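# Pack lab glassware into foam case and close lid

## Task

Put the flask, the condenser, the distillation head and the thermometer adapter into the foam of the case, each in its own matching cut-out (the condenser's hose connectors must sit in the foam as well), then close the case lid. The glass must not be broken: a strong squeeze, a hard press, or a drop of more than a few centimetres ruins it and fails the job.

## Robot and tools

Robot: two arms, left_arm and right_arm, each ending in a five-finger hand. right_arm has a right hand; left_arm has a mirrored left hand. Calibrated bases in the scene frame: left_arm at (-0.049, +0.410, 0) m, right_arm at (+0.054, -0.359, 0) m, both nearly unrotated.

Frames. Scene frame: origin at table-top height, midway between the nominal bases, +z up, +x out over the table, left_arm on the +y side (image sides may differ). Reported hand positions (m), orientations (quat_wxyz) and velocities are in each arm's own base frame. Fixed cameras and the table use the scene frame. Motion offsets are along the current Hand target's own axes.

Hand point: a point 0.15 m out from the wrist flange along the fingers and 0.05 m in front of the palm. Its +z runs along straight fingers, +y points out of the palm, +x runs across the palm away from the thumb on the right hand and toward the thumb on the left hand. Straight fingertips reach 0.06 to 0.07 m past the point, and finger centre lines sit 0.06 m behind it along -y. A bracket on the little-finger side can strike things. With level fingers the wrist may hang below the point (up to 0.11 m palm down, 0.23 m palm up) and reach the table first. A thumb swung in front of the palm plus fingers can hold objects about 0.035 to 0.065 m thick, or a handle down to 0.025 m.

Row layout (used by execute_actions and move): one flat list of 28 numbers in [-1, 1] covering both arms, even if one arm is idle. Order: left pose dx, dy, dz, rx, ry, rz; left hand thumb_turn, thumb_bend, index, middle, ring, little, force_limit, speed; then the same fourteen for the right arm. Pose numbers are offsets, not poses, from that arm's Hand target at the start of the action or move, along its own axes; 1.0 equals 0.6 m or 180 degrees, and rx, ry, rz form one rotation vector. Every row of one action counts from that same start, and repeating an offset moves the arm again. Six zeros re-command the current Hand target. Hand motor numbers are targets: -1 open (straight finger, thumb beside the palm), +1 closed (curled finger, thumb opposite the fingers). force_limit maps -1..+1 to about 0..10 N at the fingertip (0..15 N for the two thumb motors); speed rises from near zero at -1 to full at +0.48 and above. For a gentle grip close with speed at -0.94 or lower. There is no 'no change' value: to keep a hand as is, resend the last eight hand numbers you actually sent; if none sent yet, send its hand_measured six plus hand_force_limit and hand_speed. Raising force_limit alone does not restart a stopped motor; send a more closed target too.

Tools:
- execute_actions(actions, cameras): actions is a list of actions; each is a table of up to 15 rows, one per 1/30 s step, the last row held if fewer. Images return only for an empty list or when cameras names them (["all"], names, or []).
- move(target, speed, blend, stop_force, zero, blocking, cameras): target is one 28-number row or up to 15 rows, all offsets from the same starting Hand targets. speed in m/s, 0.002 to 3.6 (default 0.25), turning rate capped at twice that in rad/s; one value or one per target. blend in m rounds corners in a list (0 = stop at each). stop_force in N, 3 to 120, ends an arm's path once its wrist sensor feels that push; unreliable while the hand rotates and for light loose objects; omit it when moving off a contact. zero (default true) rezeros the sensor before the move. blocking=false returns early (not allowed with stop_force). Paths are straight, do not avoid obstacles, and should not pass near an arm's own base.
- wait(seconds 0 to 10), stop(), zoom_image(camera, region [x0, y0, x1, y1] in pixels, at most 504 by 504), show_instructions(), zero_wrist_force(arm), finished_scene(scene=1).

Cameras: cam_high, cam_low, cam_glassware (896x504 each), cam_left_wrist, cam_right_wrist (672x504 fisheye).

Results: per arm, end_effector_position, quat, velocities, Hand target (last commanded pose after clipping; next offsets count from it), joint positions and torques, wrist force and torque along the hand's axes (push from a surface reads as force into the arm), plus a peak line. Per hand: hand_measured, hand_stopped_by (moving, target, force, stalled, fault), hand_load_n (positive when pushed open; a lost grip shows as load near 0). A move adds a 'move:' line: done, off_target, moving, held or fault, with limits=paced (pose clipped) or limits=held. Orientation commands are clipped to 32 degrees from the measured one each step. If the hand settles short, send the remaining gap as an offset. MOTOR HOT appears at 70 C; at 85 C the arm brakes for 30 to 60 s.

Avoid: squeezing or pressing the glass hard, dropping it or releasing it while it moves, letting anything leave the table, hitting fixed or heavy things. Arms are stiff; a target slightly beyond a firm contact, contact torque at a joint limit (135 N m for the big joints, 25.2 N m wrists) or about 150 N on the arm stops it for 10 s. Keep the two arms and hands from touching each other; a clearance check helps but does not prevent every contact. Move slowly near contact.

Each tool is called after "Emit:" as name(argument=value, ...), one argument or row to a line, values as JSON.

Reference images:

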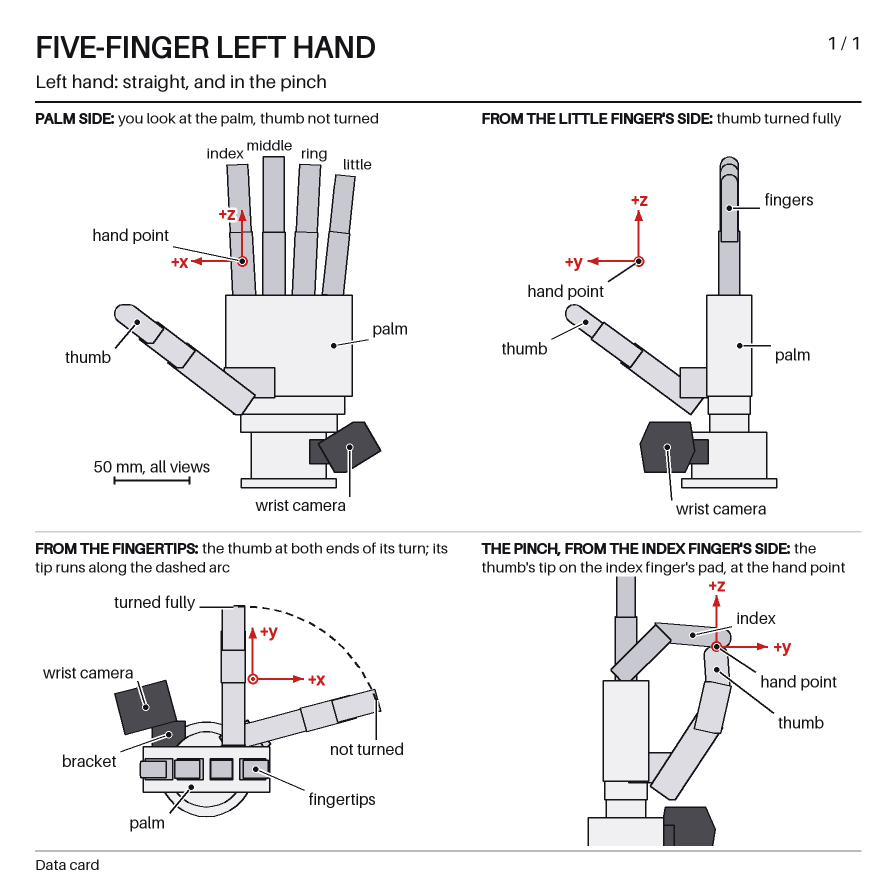

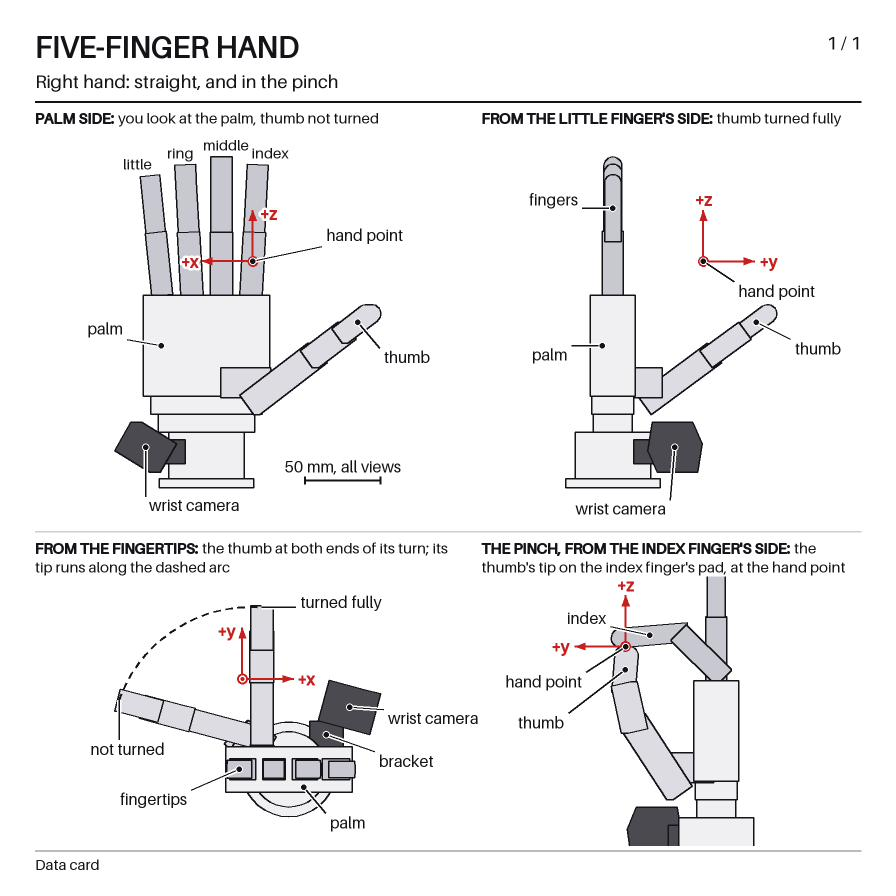

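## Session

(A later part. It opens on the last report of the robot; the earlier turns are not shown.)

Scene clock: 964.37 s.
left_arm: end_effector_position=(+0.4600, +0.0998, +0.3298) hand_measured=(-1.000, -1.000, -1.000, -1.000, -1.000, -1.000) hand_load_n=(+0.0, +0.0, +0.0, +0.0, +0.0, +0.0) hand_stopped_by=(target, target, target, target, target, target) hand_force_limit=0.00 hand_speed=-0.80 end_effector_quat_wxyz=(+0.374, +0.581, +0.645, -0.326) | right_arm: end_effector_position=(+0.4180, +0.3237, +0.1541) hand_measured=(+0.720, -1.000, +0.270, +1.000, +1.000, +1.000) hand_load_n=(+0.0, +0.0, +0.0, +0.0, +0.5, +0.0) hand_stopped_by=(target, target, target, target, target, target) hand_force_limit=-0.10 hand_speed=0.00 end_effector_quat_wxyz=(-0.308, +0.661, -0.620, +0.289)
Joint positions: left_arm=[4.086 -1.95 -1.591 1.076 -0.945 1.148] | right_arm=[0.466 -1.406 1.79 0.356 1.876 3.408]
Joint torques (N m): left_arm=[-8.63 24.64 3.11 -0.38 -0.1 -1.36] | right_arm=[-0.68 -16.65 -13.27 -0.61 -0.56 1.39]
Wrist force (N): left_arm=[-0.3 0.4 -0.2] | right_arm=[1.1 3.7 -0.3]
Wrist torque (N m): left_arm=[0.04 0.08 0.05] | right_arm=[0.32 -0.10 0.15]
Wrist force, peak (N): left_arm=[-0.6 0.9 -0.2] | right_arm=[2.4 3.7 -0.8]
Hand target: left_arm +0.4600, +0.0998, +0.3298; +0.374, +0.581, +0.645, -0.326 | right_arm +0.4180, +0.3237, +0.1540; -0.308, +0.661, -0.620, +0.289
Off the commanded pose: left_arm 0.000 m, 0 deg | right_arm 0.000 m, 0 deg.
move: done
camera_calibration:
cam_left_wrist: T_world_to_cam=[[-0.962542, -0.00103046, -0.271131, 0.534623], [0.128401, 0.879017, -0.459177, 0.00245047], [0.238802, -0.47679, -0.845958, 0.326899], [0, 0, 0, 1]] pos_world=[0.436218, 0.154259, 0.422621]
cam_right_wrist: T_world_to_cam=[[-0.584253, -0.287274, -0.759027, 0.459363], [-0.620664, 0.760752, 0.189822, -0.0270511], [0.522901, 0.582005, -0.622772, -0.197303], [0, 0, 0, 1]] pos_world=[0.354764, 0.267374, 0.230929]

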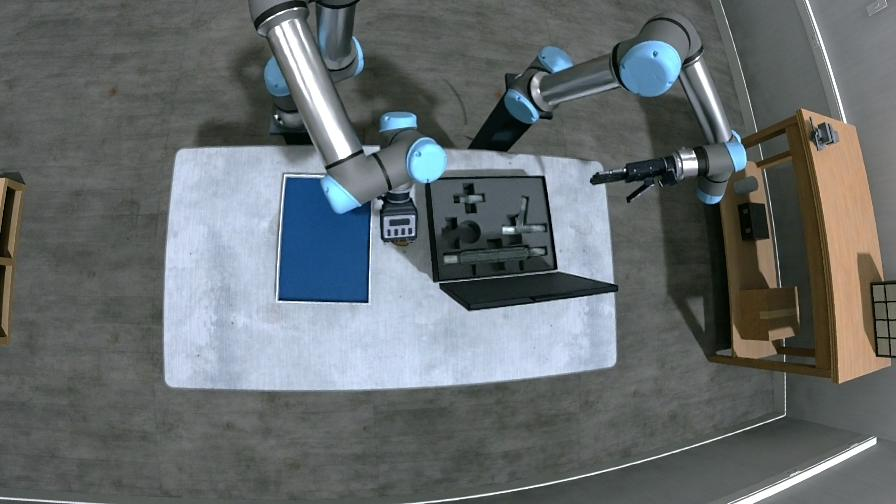

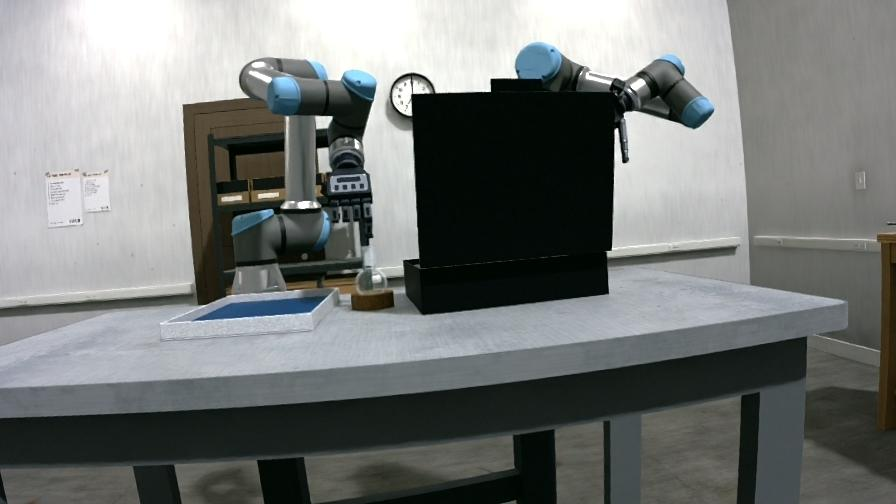

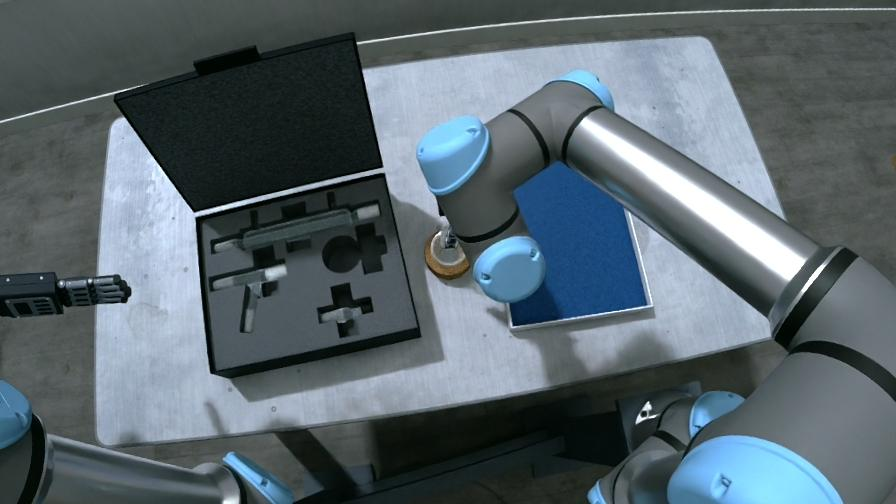

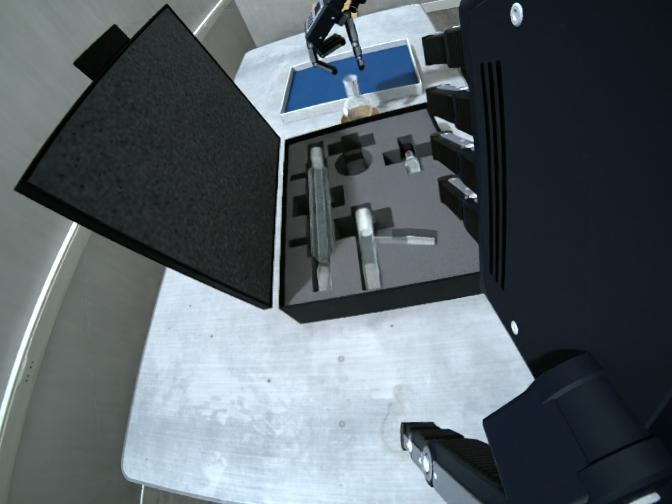

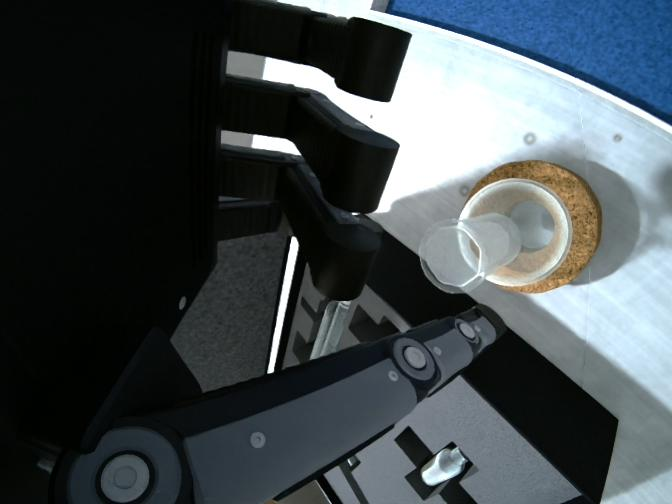

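Emit:
move(
  target=[0,0,0,0,0,0,-1,-1,-1,-1,-1,-1,0,-0.8,0,0.0287,0.0280,0,0,0,0.62,-1,0.27,1,1,1,-0.1,0],
  speed=0.06,
  cameras=["cam_left_wrist","cam_right_wrist"],
)

Emit:
zoom_image(
  camera="cam_right_wrist",
  region=[300, 100, 600, 400],
)

Emit:
zoom_image(
  camera="cam_left_wrist",
  region=[320, 50, 380, 130],
)

Scene clock: 972.37 s.
left_arm: end_effector_position=(+0.4600, +0.0998, +0.3298) hand_measured=(-1.000, -1.000, -1.000, -1.000, -1.000, -1.000) hand_load_n=(+0.0, +0.0, +0.0, +0.0, +0.0, +0.0) hand_stopped_by=(target, target, target, target, target, target) hand_force_limit=0.00 hand_speed=-0.80 end_effector_quat_wxyz=(+0.374, +0.581, +0.645, -0.326) | right_arm: end_effector_position=(+0.4198, +0.3237, +0.1299) hand_measured=(+0.620, -1.000, +0.270, +1.000, +1.000, +1.000) hand_load_n=(-0.5, +0.0, +0.5, +0.0, +0.0, +0.0) hand_stopped_by=(target, target, target, target, target, target) hand_force_limit=-0.10 hand_speed=0.00 end_effector_quat_wxyz=(-0.308, +0.661, -0.620, +0.289)
Joint positions: left_arm=[4.086 -1.95 -1.591 1.076 -0.945 1.148] | right_arm=[0.464 -1.379 1.825 0.294 1.875 3.407]
Joint torques (N m): left_arm=[-9.29 25 3.77 -0.68 -0.13 -1.02] | right_arm=[-0.58 -33.97 -27.06 1.65 -0.3 -1.37]
Wrist force (N): left_arm=[-0.5 0.6 -0.5] | right_arm=[1.6 4.1 -0.3]
Wrist torque (N m): left_arm=[0.08 0.11 0.03] | right_arm=[0.38 -0.17 0.25]
Wrist force, peak (N): left_arm=[-0.4 1.0 -0.6] | right_arm=[1.7 4.2 -0.2]
Hand target: left_arm +0.4600, +0.0998, +0.3298; +0.374, +0.581, +0.645, -0.326 | right_arm +0.4198, +0.3238, +0.1300; -0.308, +0.661, -0.620, +0.289
Off the commanded pose: left_arm 0.000 m, 0 deg | right_arm 0.000 m, 0 deg.
move: done
camera_calibration:
cam_left_wrist: T_world_to_cam=[[-0.962542, -0.00103046, -0.271131, 0.534623], [0.128401, 0.879017, -0.459177, 0.00245047], [0.238802, -0.47679, -0.845958, 0.326899], [0, 0, 0, 1]] pos_world=[0.436218, 0.154259, 0.422621]
cam_right_wrist: T_world_to_cam=[[-0.584433, -0.287322, -0.75887, 0.442092], [-0.620618, 0.760765, 0.18992, -0.0213804], [0.522754, 0.581964, -0.622933, -0.213219], [0, 0, 0, 1]] pos_world=[0.356565, 0.267374, 0.20673]
Images, in order (width x height): cam_left_wrist 672x504, cam_right_wrist 672x504.

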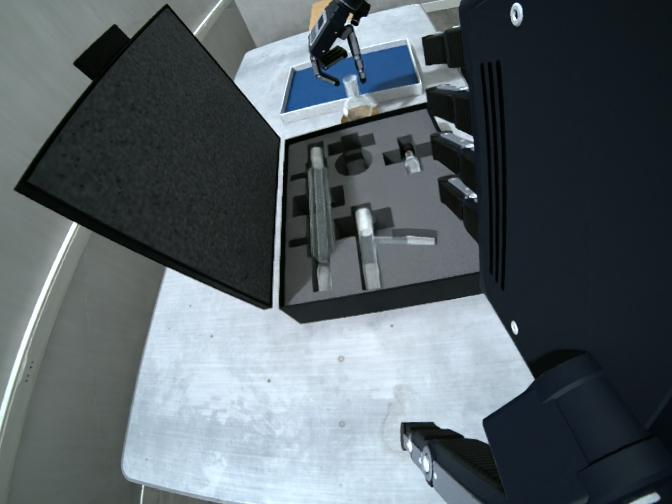

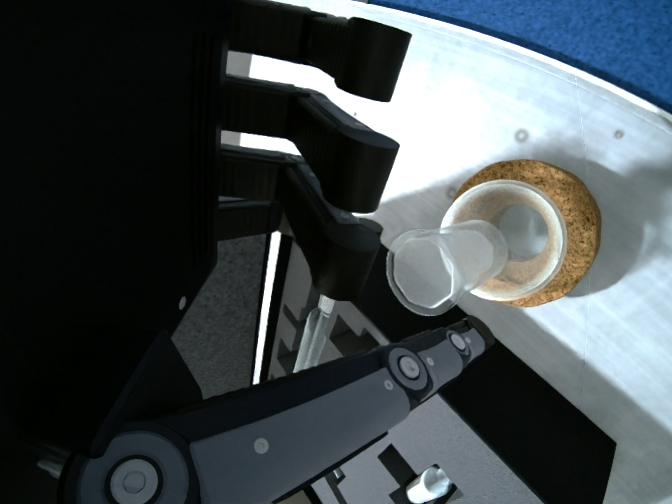

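Scaled by 1.680 from the camera's 672x504 image, which has a finer 960x720 frame.

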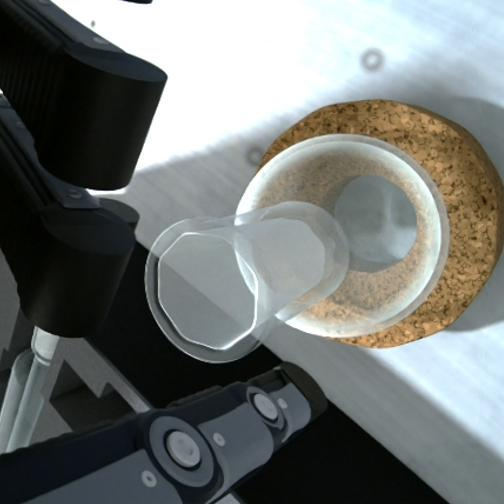

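Scaled by 6.300 from the camera's 672x504 image, which has a finer 960x720 frame.

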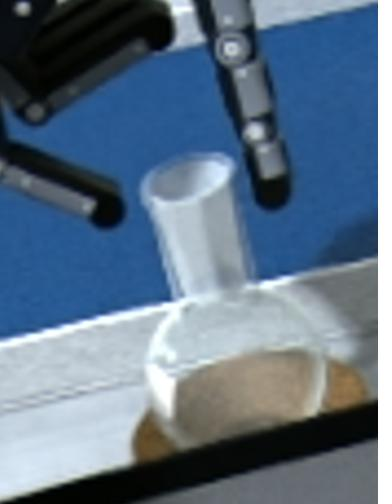

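Emit:
move(
  target=[0,0,0,0,0,0,-1,-1,-1,-1,-1,-1,0,-0.8,0,0.0326,0.0273,0,0,0,0.62,-1,0.27,1,1,1,-0.1,0],
  speed=0.04,
  stop_force=4,
  cameras=["cam_left_wrist","cam_right_wrist"],
)

Emit:
zoom_image(
  camera="cam_right_wrist",
  region=[300, 100, 600, 400],
)

Emit:
zoom_image(
  camera="cam_left_wrist",
  region=[320, 50, 380, 130],
)

Scene clock: 977.50 s.
left_arm: end_effector_position=(+0.4600, +0.0998, +0.3298) hand_measured=(-1.000, -1.000, -1.000, -1.000, -1.000, -1.000) hand_load_n=(+0.0, +0.0, +0.0, +0.0, +0.0, +0.0) hand_stopped_by=(target, target, target, target, target, target) hand_force_limit=0.00 hand_speed=-0.80 end_effector_quat_wxyz=(+0.374, +0.581, +0.645, -0.326) | right_arm: end_effector_position=(+0.4198, +0.3237, +0.1045) hand_measured=(+0.620, -1.000, +0.270, +1.000, +1.000, +1.000) hand_load_n=(+0.0, +0.0, +0.0, +0.0, +0.5, +0.0) hand_stopped_by=(target, target, target, target, target, target) hand_force_limit=-0.10 hand_speed=0.00 end_effector_quat_wxyz=(-0.308, +0.661, -0.620, +0.289)
Joint positions: left_arm=[4.086 -1.95 -1.591 1.076 -0.945 1.148] | right_arm=[0.464 -1.351 1.863 0.228 1.875 3.407]
Joint torques (N m): left_arm=[-9.41 24.79 3.73 -1.24 -0.07 -0.64] | right_arm=[0.11 -34.2 -25.7 -0.09 -0.14 -1.14]
Wrist force (N): left_arm=[-0.2 0.3 -0.1] | right_arm=[1.5 3.9 0.2]
Wrist torque (N m): left_arm=[0.03 0.08 0.05] | right_arm=[0.32 -0.17 0.24]
Wrist force, peak (N): left_arm=[-0.5 0.9 -0.5] | right_arm=[1.7 4.2 -0.1]
Hand target: left_arm +0.4600, +0.0998, +0.3298; +0.374, +0.581, +0.645, -0.326 | right_arm +0.4198, +0.3237, +0.1045; -0.308, +0.661, -0.620, +0.289
Off the commanded pose: left_arm 0.000 m, 0 deg | right_arm 0.000 m, 0 deg.
move: done
camera_calibration:
cam_left_wrist: T_world_to_cam=[[-0.962542, -0.00103046, -0.271131, 0.534623], [0.128401, 0.879017, -0.459177, 0.00245047], [0.238802, -0.47679, -0.845958, 0.326899], [0, 0, 0, 1]] pos_world=[0.436218, 0.154259, 0.422621]
cam_right_wrist: T_world_to_cam=[[-0.584229, -0.287209, -0.75907, 0.422778], [-0.620658, 0.760749, 0.189854, -0.0166019], [0.522934, 0.582041, -0.62271, -0.229225], [0, 0, 0, 1]] pos_world=[0.356564, 0.267474, 0.181329]
Images, in order (width x height): cam_left_wrist 672x504, cam_right_wrist 672x504.

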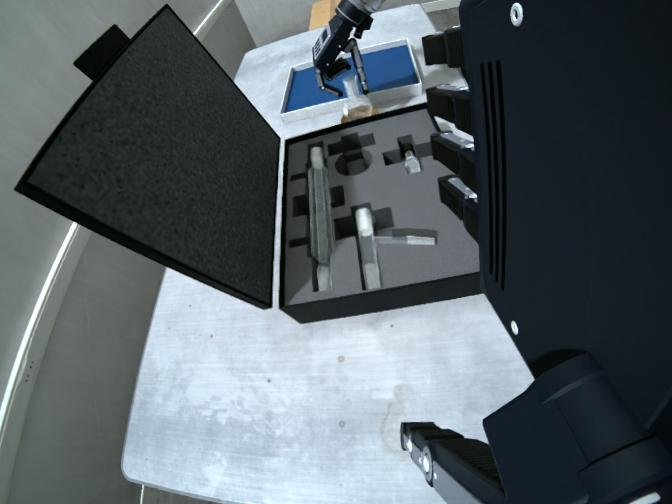

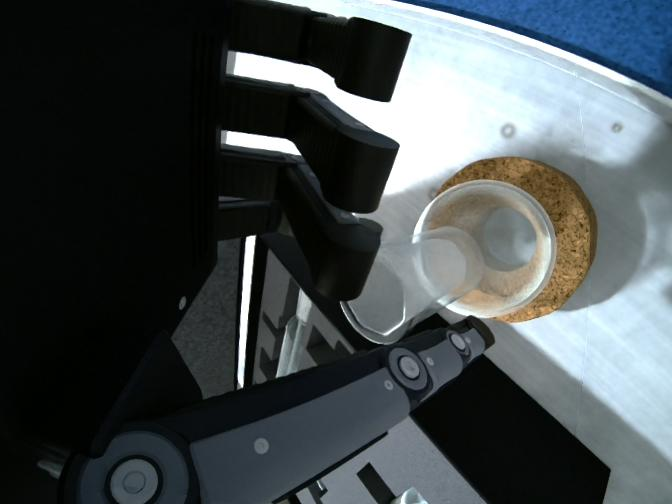

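Scaled by 1.680 from the camera's 672x504 image, which has a finer 960x720 frame.

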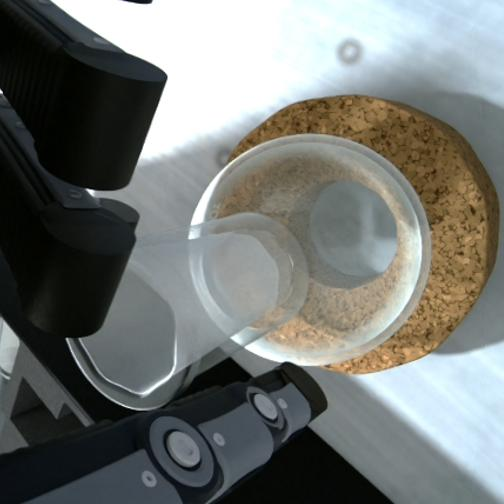

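Scaled by 6.300 from the camera's 672x504 image, which has a finer 960x720 frame.

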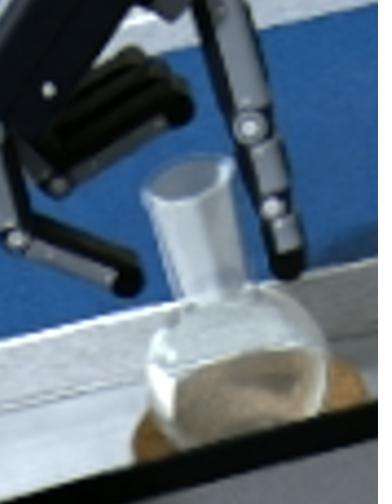

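Emit:
move(
  target=[0,0,0,0,0,0,-1,-1,-1,-1,-1,-1,0,-0.8,0,0.0007,-0.0125,0,0,0,0.62,-1,0.27,1,1,1,-0.1,0],
  speed=0.03,
  cameras=["cam_left_wrist"],
)

Emit:
execute_actions(
  actions=[
    [[0,0,0,0,0,0,-1,-1,-1,-1,-1,-1,0,-0.8,0,0,0,0,0,0,0.62,-0.8,0.27,1,1,1,-0.4,-0.88]],
    [[0,0,0,0,0,0,-1,-1,-1,-1,-1,-1,0,-0.8,0,0,0,0,0,0,0.62,-0.8,0.27,1,1,1,-0.4,-0.88]],
  ],
  cameras=["cam_left_wrist","cam_right_wrist"],
)

Emit:
zoom_image(
  camera="cam_left_wrist",
  region=[320, 50, 380, 130],
)

Emit:
zoom_image(
  camera="cam_right_wrist",
  region=[300, 100, 600, 400],
)

Scene clock: 987.93 s.
left_arm: end_effector_position=(+0.4600, +0.0998, +0.3298) hand_measured=(-1.000, -1.000, -1.000, -1.000, -1.000, -1.000) hand_load_n=(+0.0, +0.0, +0.0, +0.0, +0.0, +0.5) hand_stopped_by=(target, target, target, target, target, target) hand_force_limit=0.00 hand_speed=-0.80 end_effector_quat_wxyz=(+0.374, +0.581, +0.645, -0.326) | right_arm: end_effector_position=(+0.4137, +0.3234, +0.1091) hand_measured=(+0.620, -1.000, +0.270, +1.000, +1.000, +1.000) hand_load_n=(+0.0, +0.0, +0.0, +0.0, +0.0, +0.0) hand_stopped_by=(target, target, target, target, target, target) hand_force_limit=-0.10 hand_speed=0.00 end_effector_quat_wxyz=(-0.308, +0.661, -0.620, +0.289)
Joint positions: left_arm=[4.086 -1.95 -1.591 1.076 -0.945 1.148] | right_arm=[0.47 -1.366 1.869 0.238 1.88 3.412]
Joint torques (N m): left_arm=[-9.84 24.73 2.67 -1.1 -0.2 -0.02] | right_arm=[-1.05 -13.52 -16.89 0.11 0.92 0.39]
Wrist force (N): left_arm=[-0.2 0.8 -0.6] | right_arm=[1.7 3.8 -0.3]
Wrist torque (N m): left_arm=[0.12 0.06 0.05] | right_arm=[0.33 -0.18 0.10]
Wrist force, peak (N): left_arm=[-0.6 0.8 -0.3] | right_arm=[1.6 4.3 -0.3]
Hand target: left_arm +0.4600, +0.0998, +0.3298; +0.374, +0.581, +0.645, -0.326 | right_arm +0.4138, +0.3234, +0.1090; -0.308, +0.661, -0.620, +0.289
Off the commanded pose: left_arm 0.000 m, 0 deg | right_arm 0.000 m, 0 deg.
move: done
camera_calibration:
cam_left_wrist: T_world_to_cam=[[-0.962542, -0.00103046, -0.271131, 0.534623], [0.128401, 0.879017, -0.459177, 0.00245047], [0.238802, -0.47679, -0.845958, 0.326899], [0, 0, 0, 1]] pos_world=[0.436218, 0.154259, 0.422621]
Images, in order (width x height): cam_left_wrist 672x504.

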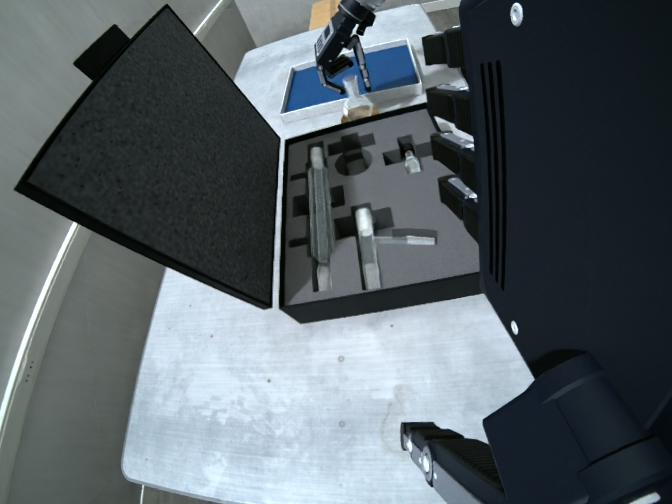

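Scene clock: 989.33 s.
left_arm: end_effector_position=(+0.4600, +0.0998, +0.3298) hand_measured=(-1.000, -1.000, -1.000, -1.000, -1.000, -1.000) hand_load_n=(+0.0, +0.0, +0.0, +0.0, +0.0, +0.0) hand_stopped_by=(target, target, target, target, target, target) hand_force_limit=0.00 hand_speed=-0.80 end_effector_quat_wxyz=(+0.374, +0.581, +0.645, -0.326) | right_arm: end_effector_position=(+0.4138, +0.3234, +0.1090) hand_measured=(+0.620, -0.800, +0.270, +1.000, +1.000, +1.000) hand_load_n=(+0.0, +0.0, +0.0, +0.0, +0.0, +0.0) hand_stopped_by=(target, target, target, target, target, target) hand_force_limit=-0.40 hand_speed=-0.88 end_effector_quat_wxyz=(-0.308, +0.661, -0.620, +0.289)
Joint positions: left_arm=[4.086 -1.95 -1.591 1.076 -0.945 1.148] | right_arm=[0.47 -1.366 1.869 0.238 1.88 3.412]
Joint torques (N m): left_arm=[-9.07 24.72 3.04 -1.12 0.02 -0.18] | right_arm=[-4.62 -14.13 -26.25 -0.7 -0.57 -1.62]
Wrist force (N): left_arm=[-0.4 0.5 -0.2] | right_arm=[1.5 3.7 -0.3]
Wrist torque (N m): left_arm=[0.05 0.10 0.05] | right_arm=[0.32 -0.16 0.10]
Wrist force, peak (N): left_arm=[-0.7 0.6 -0.5] | right_arm=[1.8 4.2 -0.2]
Hand target: left_arm +0.4600, +0.0998, +0.3298; +0.374, +0.581, +0.645, -0.326 | right_arm +0.4138, +0.3234, +0.1090; -0.308, +0.661, -0.620, +0.289
Off the commanded pose: left_arm 0.000 m, 0 deg | right_arm 0.000 m, 0 deg.
Step readings (end_effector_position of left_arm | right_arm):
0: (+0.4600, +0.0998, +0.3298) | (+0.4137, +0.3234, +0.1091)
1: (+0.4600, +0.0998, +0.3298) | (+0.4137, +0.3234, +0.1091)
2: (+0.4600, +0.0998, +0.3298) | (+0.4137, +0.3234, +0.1090)
4: (+0.4600, +0.0998, +0.3298) | (+0.4137, +0.3234, +0.1090)
8: (+0.4600, +0.0998, +0.3298) | (+0.4137, +0.3234, +0.1090)
15: (+0.4600, +0.0998, +0.3298) | (+0.4138, +0.3234, +0.1090)
16: (+0.4600, +0.0998, +0.3298) | (+0.4138, +0.3234, +0.1090)
17: (+0.4600, +0.0998, +0.3298) | (+0.4138, +0.3234, +0.1090)
19: (+0.4600, +0.0998, +0.3298) | (+0.4138, +0.3234, +0.1090)
23: (+0.4600, +0.0998, +0.3298) | (+0.4138, +0.3234, +0.1090)
30: (+0.4600, +0.0998, +0.3298) | (+0.4138, +0.3234, +0.1090)
camera_calibration:
cam_left_wrist: T_world_to_cam=[[-0.962542, -0.00103046, -0.271131, 0.534623], [0.128401, 0.879017, -0.459177, 0.00245047], [0.238802, -0.47679, -0.845958, 0.326899], [0, 0, 0, 1]] pos_world=[0.436218, 0.154259, 0.422621]
cam_right_wrist: T_world_to_cam=[[-0.584212, -0.28723, -0.759075, 0.422574], [-0.620674, 0.760741, 0.189833, -0.0208642], [0.522934, 0.582041, -0.62271, -0.223052], [0, 0, 0, 1]] pos_world=[0.350564, 0.267074, 0.185829]
Images, in order (width x height): cam_left_wrist 672x504, cam_right_wrist 672x504.

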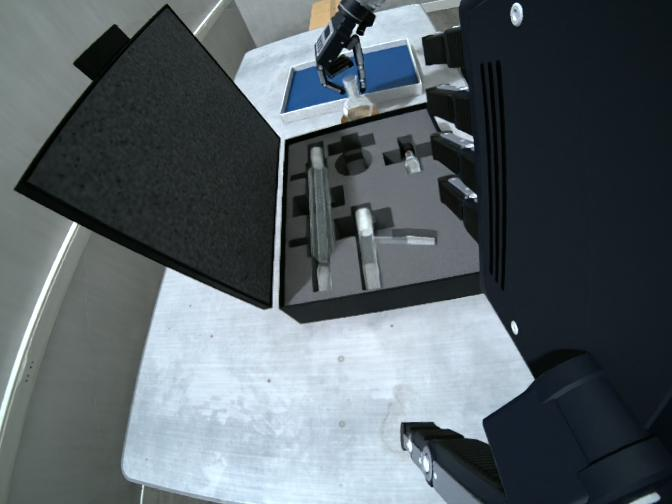

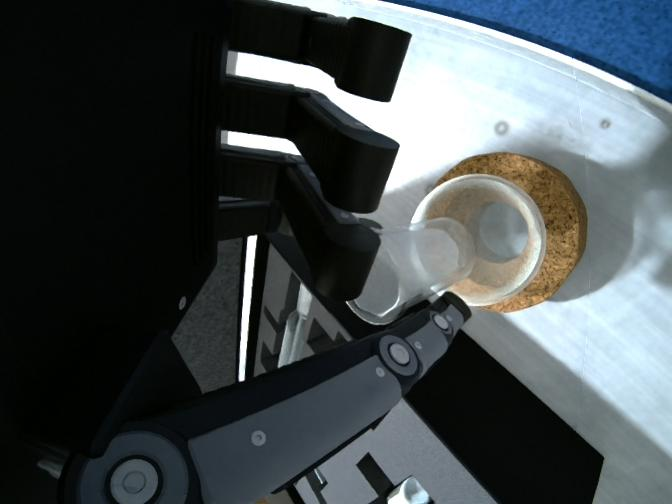

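Scaled by 6.300 from the camera's 672x504 image, which has a finer 960x720 frame.

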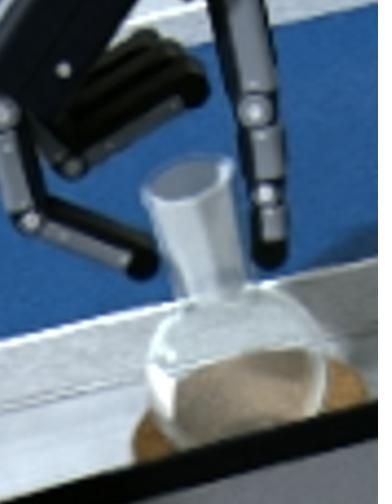

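Scaled by 1.680 from the camera's 672x504 image, which has a finer 960x720 frame.

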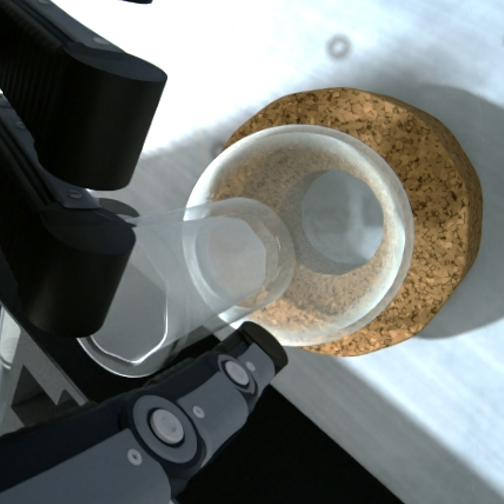

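Emit:
execute_actions(
  actions=[
    [[0,0,0,0,0,0,-1,-1,-1,-1,-1,-1,0,-0.8,0,0,0,0,0,0,0.62,-0.2,0.27,1,1,1,-0.4,-0.92]],
    [[0,0,0,0,0,0,-1,-1,-1,-1,-1,-1,0,-0.8,0,0,0,0,0,0,0.62,-0.2,0.27,1,1,1,-0.4,-0.92]],
    [[0,0,0,0,0,0,-1,-1,-1,-1,-1,-1,0,-0.8,0,0,0,0,0,0,0.62,-0.2,0.27,1,1,1,-0.4,-0.92]],
  ],
  cameras=["cam_left_wrist","cam_right_wrist"],
)

Emit:
zoom_image(
  camera="cam_left_wrist",
  region=[320, 50, 380, 130],
)

Emit:
zoom_image(
  camera="cam_right_wrist",
  region=[300, 100, 600, 400],
)

Scene clock: 993.13 s.
left_arm: end_effector_position=(+0.4600, +0.0998, +0.3298) hand_measured=(-1.000, -1.000, -1.000, -1.000, -1.000, -1.000) hand_load_n=(+0.0, +0.0, -0.5, +0.0, +0.0, +0.0) hand_stopped_by=(target, target, target, target, target, target) hand_force_limit=0.00 hand_speed=-0.80 end_effector_quat_wxyz=(+0.374, +0.581, +0.645, -0.326) | right_arm: end_effector_position=(+0.4138, +0.3234, +0.1090) hand_measured=(+0.620, -0.724, +0.270, +1.000, +1.000, +1.000) hand_load_n=(+0.5, +5.0, +2.5, +0.5, +0.0, +0.0) hand_stopped_by=(target, force, target, target, target, target) hand_force_limit=-0.40 hand_speed=-0.92 end_effector_quat_wxyz=(-0.308, +0.661, -0.620, +0.289)
Joint positions: left_arm=[4.086 -1.95 -1.591 1.076 -0.945 1.148] | right_arm=[0.47 -1.366 1.869 0.238 1.88 3.412]
Joint torques (N m): left_arm=[-10.05 24.72 3.1 -1.24 -0.15 0.23] | right_arm=[-4.79 -14.4 -23.97 -0.47 -0.56 -1.52]
Wrist force (N): left_arm=[-0.5 0.5 0.1] | right_arm=[1.7 2.7 -1.7]
Wrist torque (N m): left_arm=[0.04 0.12 0.03] | right_arm=[0.25 -0.20 0.12]
Wrist force, peak (N): left_arm=[-0.5 1.0 -0.3] | right_arm=[1.8 4.2 0.0]
Hand target: left_arm +0.4600, +0.0998, +0.3298; +0.374, +0.581, +0.645, -0.326 | right_arm +0.4138, +0.3234, +0.1090; -0.308, +0.661, -0.620, +0.289
Off the commanded pose: left_arm 0.000 m, 0 deg | right_arm 0.000 m, 0 deg.
Step readings (end_effector_position of left_arm | right_arm):
0: (+0.4600, +0.0998, +0.3298) | (+0.4138, +0.3234, +0.1090)
1: (+0.4600, +0.0998, +0.3298) | (+0.4138, +0.3234, +0.1090)
2: (+0.4600, +0.0998, +0.3298) | (+0.4138, +0.3234, +0.1090)
4: (+0.4600, +0.0998, +0.3298) | (+0.4138, +0.3234, +0.1090)
8: (+0.4600, +0.0998, +0.3298) | (+0.4138, +0.3234, +0.1090)
15: (+0.4600, +0.0998, +0.3298) | (+0.4138, +0.3234, +0.1090)
16: (+0.4600, +0.0998, +0.3298) | (+0.4138, +0.3234, +0.1090)
17: (+0.4600, +0.0998, +0.3298) | (+0.4138, +0.3234, +0.1090)
19: (+0.4600, +0.0998, +0.3298) | (+0.4138, +0.3234, +0.1090)
23: (+0.4600, +0.0998, +0.3298) | (+0.4138, +0.3234, +0.1090)
30: (+0.4600, +0.0998, +0.3298) | (+0.4138, +0.3234, +0.1090)
31: (+0.4600, +0.0998, +0.3298) | (+0.4138, +0.3234, +0.1090)
32: (+0.4600, +0.0998, +0.3298) | (+0.4138, +0.3234, +0.1090)
34: (+0.4600, +0.0998, +0.3298) | (+0.4138, +0.3234, +0.1090)
38: (+0.4600, +0.0998, +0.3298) | (+0.4138, +0.3234, +0.1090)
45: (+0.4600, +0.0998, +0.3298) | (+0.4138, +0.3234, +0.1090)
camera_calibration:
cam_left_wrist: T_world_to_cam=[[-0.962542, -0.00103046, -0.271131, 0.534623], [0.128401, 0.879017, -0.459177, 0.00245047], [0.238802, -0.47679, -0.845958, 0.326899], [0, 0, 0, 1]] pos_world=[0.436218, 0.154259, 0.422621]
cam_right_wrist: T_world_to_cam=[[-0.584212, -0.28723, -0.759075, 0.422574], [-0.620674, 0.760741, 0.189833, -0.0208642], [0.522934, 0.582041, -0.62271, -0.223052], [0, 0, 0, 1]] pos_world=[0.350564, 0.267074, 0.185829]
Images, in order (width x height): cam_left_wrist 672x504, cam_right_wrist 672x504.

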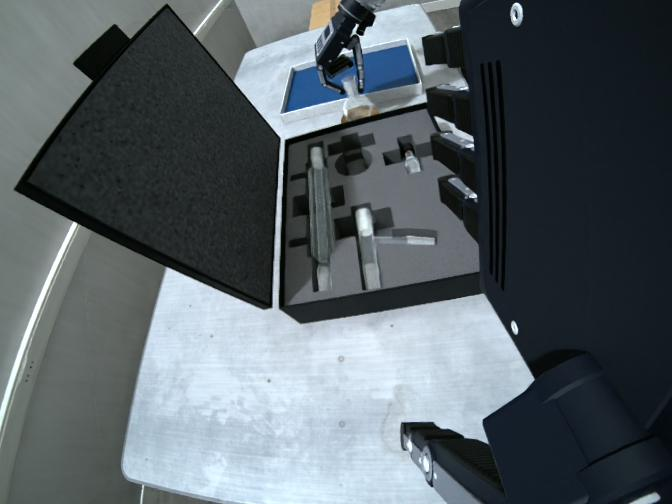

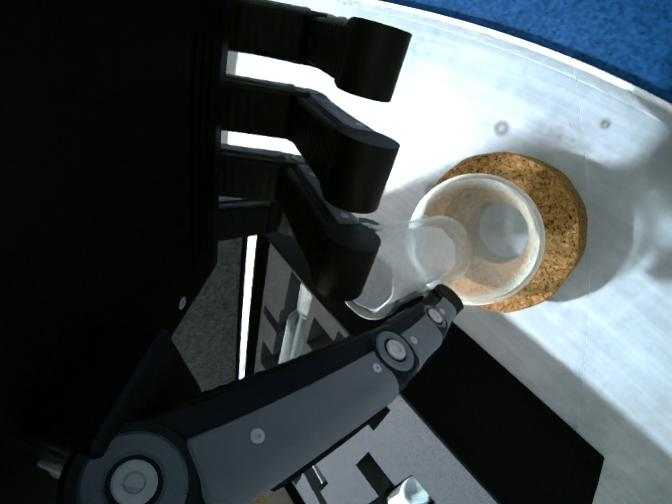

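Scaled by 6.300 from the camera's 672x504 image, which has a finer 960x720 frame.

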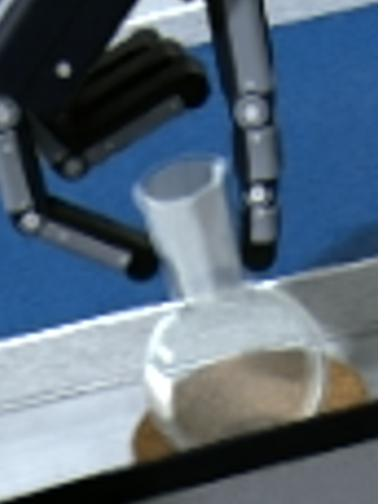

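Scaled by 1.680 from the camera's 672x504 image, which has a finer 960x720 frame.

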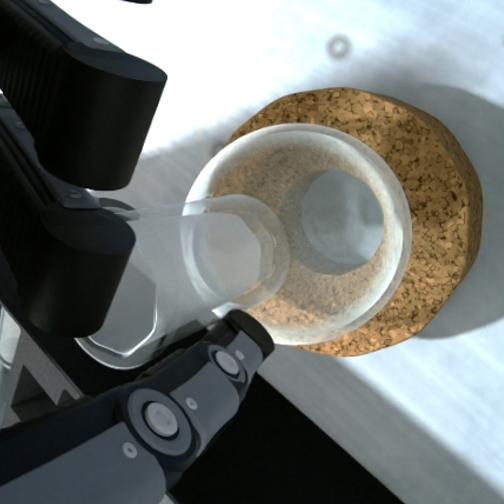

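Emit:
execute_actions(
  actions=[
    [[0,0,0,0,0,0,-1,-1,-1,-1,-1,-1,0,-0.8,0,0,0,0,0,0,0.62,-0.15,0.27,1,1,1,0,-0.94]],
    [[0,0,0,0,0,0,-1,-1,-1,-1,-1,-1,0,-0.8,0,0,0,0,0,0,0.62,-0.15,0.27,1,1,1,0,-0.94]],
  ],
  cameras=[],
)

Emit:
move(
  target=[0,0,0,0,0,0,-1,-1,-1,-1,-1,-1,0,-0.8,0,-0.0192,-0.0161,0,0,0,0.62,-0.15,0.27,1,1,1,0,-0.94],
  speed=0.02,
  cameras=["cam_left_wrist","cam_right_wrist"],
)

Emit:
zoom_image(
  camera="cam_left_wrist",
  region=[320, 50, 380, 130],
)

Emit:
zoom_image(
  camera="cam_right_wrist",
  region=[300, 100, 600, 400],
)

Scene clock: 996.47 s.
left_arm: end_effector_position=(+0.4600, +0.0998, +0.3298) hand_measured=(-1.000, -1.000, -1.000, -1.000, -1.000, -1.000) hand_load_n=(+0.0, +0.0, +0.0, +0.0, +0.0, +0.0) hand_stopped_by=(target, target, target, target, target, target) hand_force_limit=0.00 hand_speed=-0.80 end_effector_quat_wxyz=(+0.374, +0.581, +0.645, -0.326) | right_arm: end_effector_position=(+0.4138, +0.3234, +0.1090) hand_measured=(+0.620, -0.716, +0.270, +1.000, +1.000, +1.000) hand_load_n=(+0.5, +7.5, +3.0, +0.5, +0.0, +0.0) hand_stopped_by=(target, force, target, target, target, target) hand_force_limit=0.00 hand_speed=-0.94 end_effector_quat_wxyz=(-0.308, +0.661, -0.620, +0.289)
Joint positions: left_arm=[4.086 -1.95 -1.591 1.076 -0.945 1.148] | right_arm=[0.47 -1.366 1.869 0.238 1.88 3.412]
Joint torques (N m): left_arm=[-8.65 24.82 2.82 -1.37 0.01 0.8] | right_arm=[-4.16 -14.24 -17.92 -0.08 -0.45 -1.67]
Wrist force (N): left_arm=[-0.4 0.4 0.0] | right_arm=[1.3 2.2 -2.2]
Wrist torque (N m): left_arm=[0.02 0.11 0.04] | right_arm=[0.24 -0.14 0.08]
Wrist force, peak (N): left_arm=[-0.5 0.9 -0.5] | right_arm=[1.7 3.0 -2.0]
Hand target: left_arm +0.4600, +0.0998, +0.3298; +0.374, +0.581, +0.645, -0.326 | right_arm +0.4138, +0.3234, +0.1090; -0.308, +0.661, -0.620, +0.289
Off the commanded pose: left_arm 0.000 m, 0 deg | right_arm 0.000 m, 0 deg.
Step readings (end_effector_position of left_arm | right_arm):
0: (+0.4600, +0.0998, +0.3298) | (+0.4138, +0.3234, +0.1090)
1: (+0.4600, +0.0998, +0.3298) | (+0.4138, +0.3234, +0.1090)
2: (+0.4600, +0.0998, +0.3298) | (+0.4138, +0.3234, +0.1090)
4: (+0.4600, +0.0998, +0.3298) | (+0.4138, +0.3234, +0.1090)
8: (+0.4600, +0.0998, +0.3298) | (+0.4138, +0.3234, +0.1090)
15: (+0.4600, +0.0998, +0.3298) | (+0.4138, +0.3234, +0.1090)
16: (+0.4600, +0.0998, +0.3298) | (+0.4138, +0.3234, +0.1090)
17: (+0.4600, +0.0998, +0.3298) | (+0.4138, +0.3234, +0.1090)
19: (+0.4600, +0.0998, +0.3298) | (+0.4138, +0.3234, +0.1090)
23: (+0.4600, +0.0998, +0.3298) | (+0.4138, +0.3234, +0.1090)
30: (+0.4600, +0.0998, +0.3298) | (+0.4138, +0.3234, +0.1090)
No camera images: "cameras" was empty.

Scene clock: 997.47 s.
left_arm: end_effector_position=(+0.4600, +0.0998, +0.3298) hand_measured=(-1.000, -1.000, -1.000, -1.000, -1.000, -1.000) hand_load_n=(+0.0, +0.0, +0.0, +0.0, +0.0, +0.0) hand_stopped_by=(target, target, target, target, target, target) hand_force_limit=0.00 hand_speed=-0.80 end_effector_quat_wxyz=(+0.374, +0.581, +0.645, -0.326) | right_arm: end_effector_position=(+0.4138, +0.3234, +0.1242) hand_measured=(+0.620, -0.716, +0.270, +1.000, +1.000, +1.000) hand_load_n=(+0.0, +6.5, +5.0, +0.0, +0.0, +0.0) hand_stopped_by=(target, force, target, target, target, target) hand_force_limit=0.00 hand_speed=-0.94 end_effector_quat_wxyz=(-0.308, +0.661, -0.620, +0.290) end_effector_velocity=(+0.001, +0.001, +0.000) end_effector_angular_velocity=(+0.002, -0.004, +0.000)
Joint positions: left_arm=[4.086 -1.95 -1.591 1.076 -0.945 1.148] | right_arm=[0.47 -1.383 1.846 0.277 1.88 3.412]
Joint velocities: left_arm=[within noise] | right_arm=[0 0.001 0.001 -0.006 0 0]
Joint torques (N m): left_arm=[-9.48 25.05 3.34 -1.33 -0.18 0.81] | right_arm=[-0.8 -14.74 -12.01 -0.7 0.03 -0.88]
Wrist force (N): left_arm=[-0.4 0.4 -0.5] | right_arm=[1.7 4.6 0.2]
Wrist torque (N m): left_arm=[0.05 0.09 0.05] | right_arm=[0.37 -0.19 0.12]
Wrist force, peak (N): left_arm=[-0.6 0.7 -0.4] | right_arm=[1.6 4.7 0.3]
Hand target: left_arm +0.4600, +0.0998, +0.3298; +0.374, +0.581, +0.645, -0.326 | right_arm +0.4138, +0.3234, +0.1240; -0.308, +0.661, -0.620, +0.289
Off the commanded pose: left_arm 0.000 m, 0 deg | right_arm 0.000 m, 0 deg.
move: done
camera_calibration:
cam_left_wrist: T_world_to_cam=[[-0.962542, -0.00103046, -0.271131, 0.534623], [0.128401, 0.879017, -0.459177, 0.00245047], [0.238802, -0.47679, -0.845958, 0.326899], [0, 0, 0, 1]] pos_world=[0.436218, 0.154259, 0.422621]
cam_right_wrist: T_world_to_cam=[[-0.583973, -0.287161, -0.759285, 0.434185], [-0.620747, 0.760709, 0.189723, -0.02365], [0.523114, 0.582117, -0.622488, -0.213705], [0, 0, 0, 1]] pos_world=[0.350664, 0.267073, 0.201128]
Images, in order (width x height): cam_left_wrist 672x504, cam_right_wrist 672x504.

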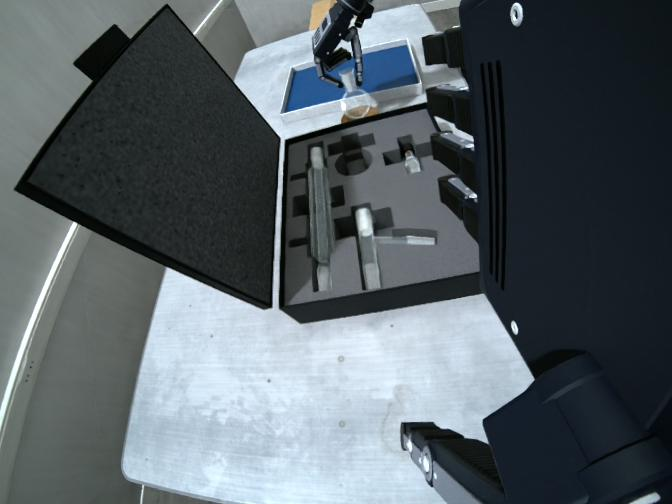

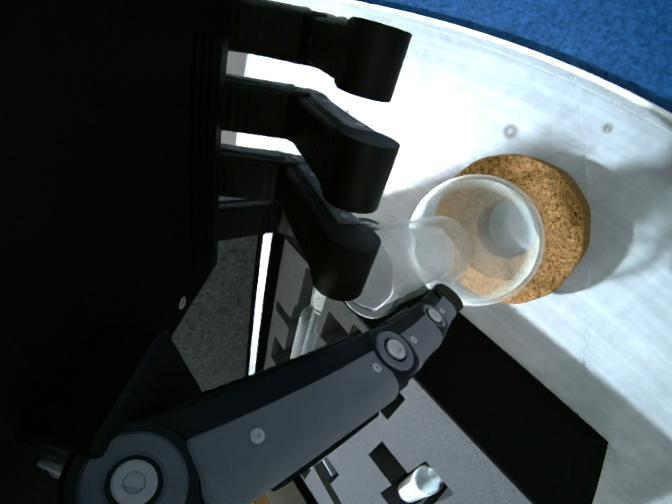

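Scaled by 6.300 from the camera's 672x504 image, which has a finer 960x720 frame.

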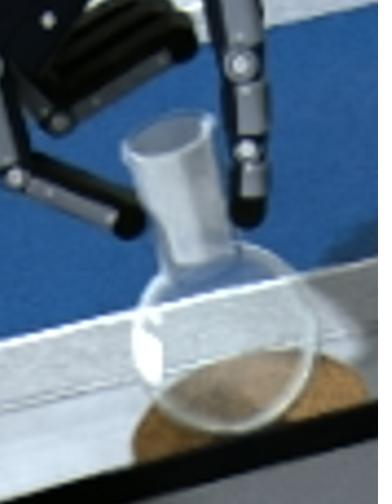

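Scaled by 1.680 from the camera's 672x504 image, which has a finer 960x720 frame.

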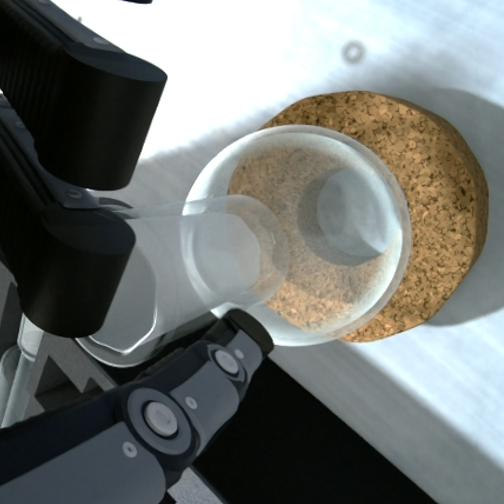

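Emit:
execute_actions(
  actions=[],
  cameras=["cam_left_wrist", "cam_right_wrist", "cam_glassware"],
)

Scene clock: 1006.80 s.
left_arm: end_effector_position=(+0.4600, +0.0998, +0.3298) hand_measured=(-1.000, -1.000, -1.000, -1.000, -1.000, -1.000) hand_load_n=(+0.0, +0.0, +0.0, +0.0, +0.0, +0.0) hand_stopped_by=(target, target, target, target, target, target) hand_force_limit=0.00 hand_speed=-0.80 end_effector_quat_wxyz=(+0.374, +0.581, +0.645, -0.326) | right_arm: end_effector_position=(+0.4138, +0.3234, +0.1240) hand_measured=(+0.620, -0.716, +0.270, +1.000, +1.000, +1.000) hand_load_n=(+0.0, +6.5, +4.5, +0.0, +0.0, +0.0) hand_stopped_by=(target, force, target, target, target, target) hand_force_limit=0.00 hand_speed=-0.94 end_effector_quat_wxyz=(-0.308, +0.661, -0.620, +0.289)
Joint positions: left_arm=[4.086 -1.95 -1.591 1.076 -0.945 1.148] | right_arm=[0.47 -1.383 1.847 0.277 1.88 3.412]
Joint velocities: within noise
Joint torques (N m): left_arm=[-9.48 25 3.27 -1.71 -0.01 1.27] | right_arm=[4.94 -13.86 -10.24 -0.86 1.53 1.43]
Motor temperatures (°C): left_arm=[30 29 31 34 33 34] | right_arm=[29 32 31 32 35 31]
Wrist force (N): left_arm=[-0.5 0.8 -0.3] | right_arm=[1.5 4.2 0.1]
Wrist torque (N m): left_arm=[0.11 0.11 0.03] | right_arm=[0.32 -0.16 0.09]
Wrist force, peak (N): left_arm=[-0.6 0.8 -0.2] | right_arm=[1.6 4.9 0.0]
Hand target: left_arm +0.4600, +0.0998, +0.3298; +0.374, +0.581, +0.645, -0.326 | right_arm +0.4138, +0.3234, +0.1240; -0.308, +0.661, -0.620, +0.289
Off the commanded pose: left_arm 0.000 m, 0 deg | right_arm 0.000 m, 0 deg.
camera_calibration:
cam_left_wrist: T_world_to_cam=[[-0.962542, -0.00103046, -0.271131, 0.534623], [0.128401, 0.879017, -0.459177, 0.00245047], [0.238802, -0.47679, -0.845958, 0.326899], [0, 0, 0, 1]] pos_world=[0.436218, 0.154259, 0.422621]
cam_right_wrist: T_world_to_cam=[[-0.584212, -0.28723, -0.759075, 0.434036], [-0.620674, 0.760741, 0.189833, -0.0237307], [0.522934, 0.582041, -0.62271, -0.213649], [0, 0, 0, 1]] pos_world=[0.350564, 0.267074, 0.200929]
Images, in order (width x height): cam_glassware 896x504, cam_left_wrist 672x504, cam_right_wrist 672x504.

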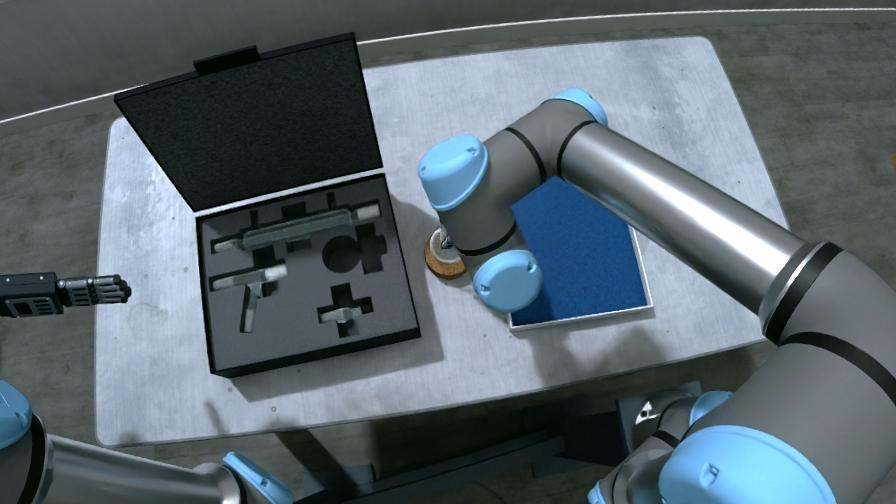

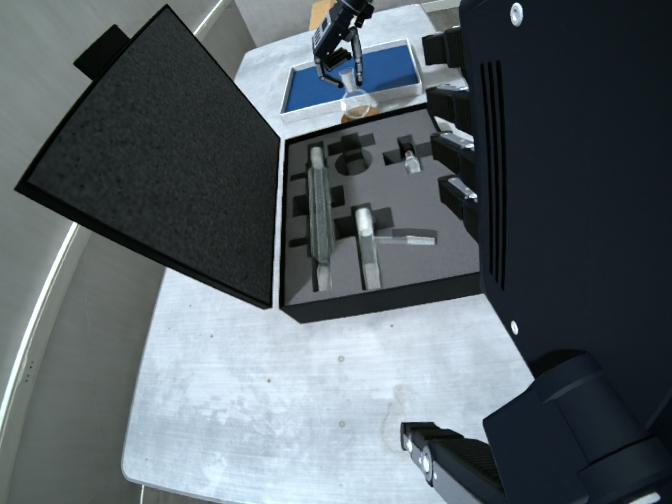

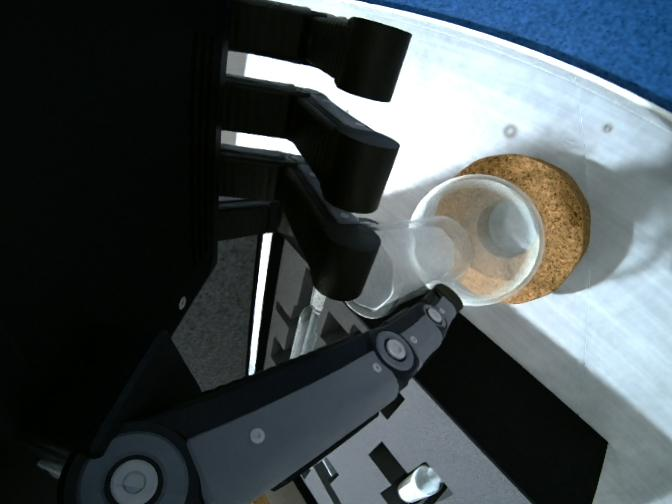

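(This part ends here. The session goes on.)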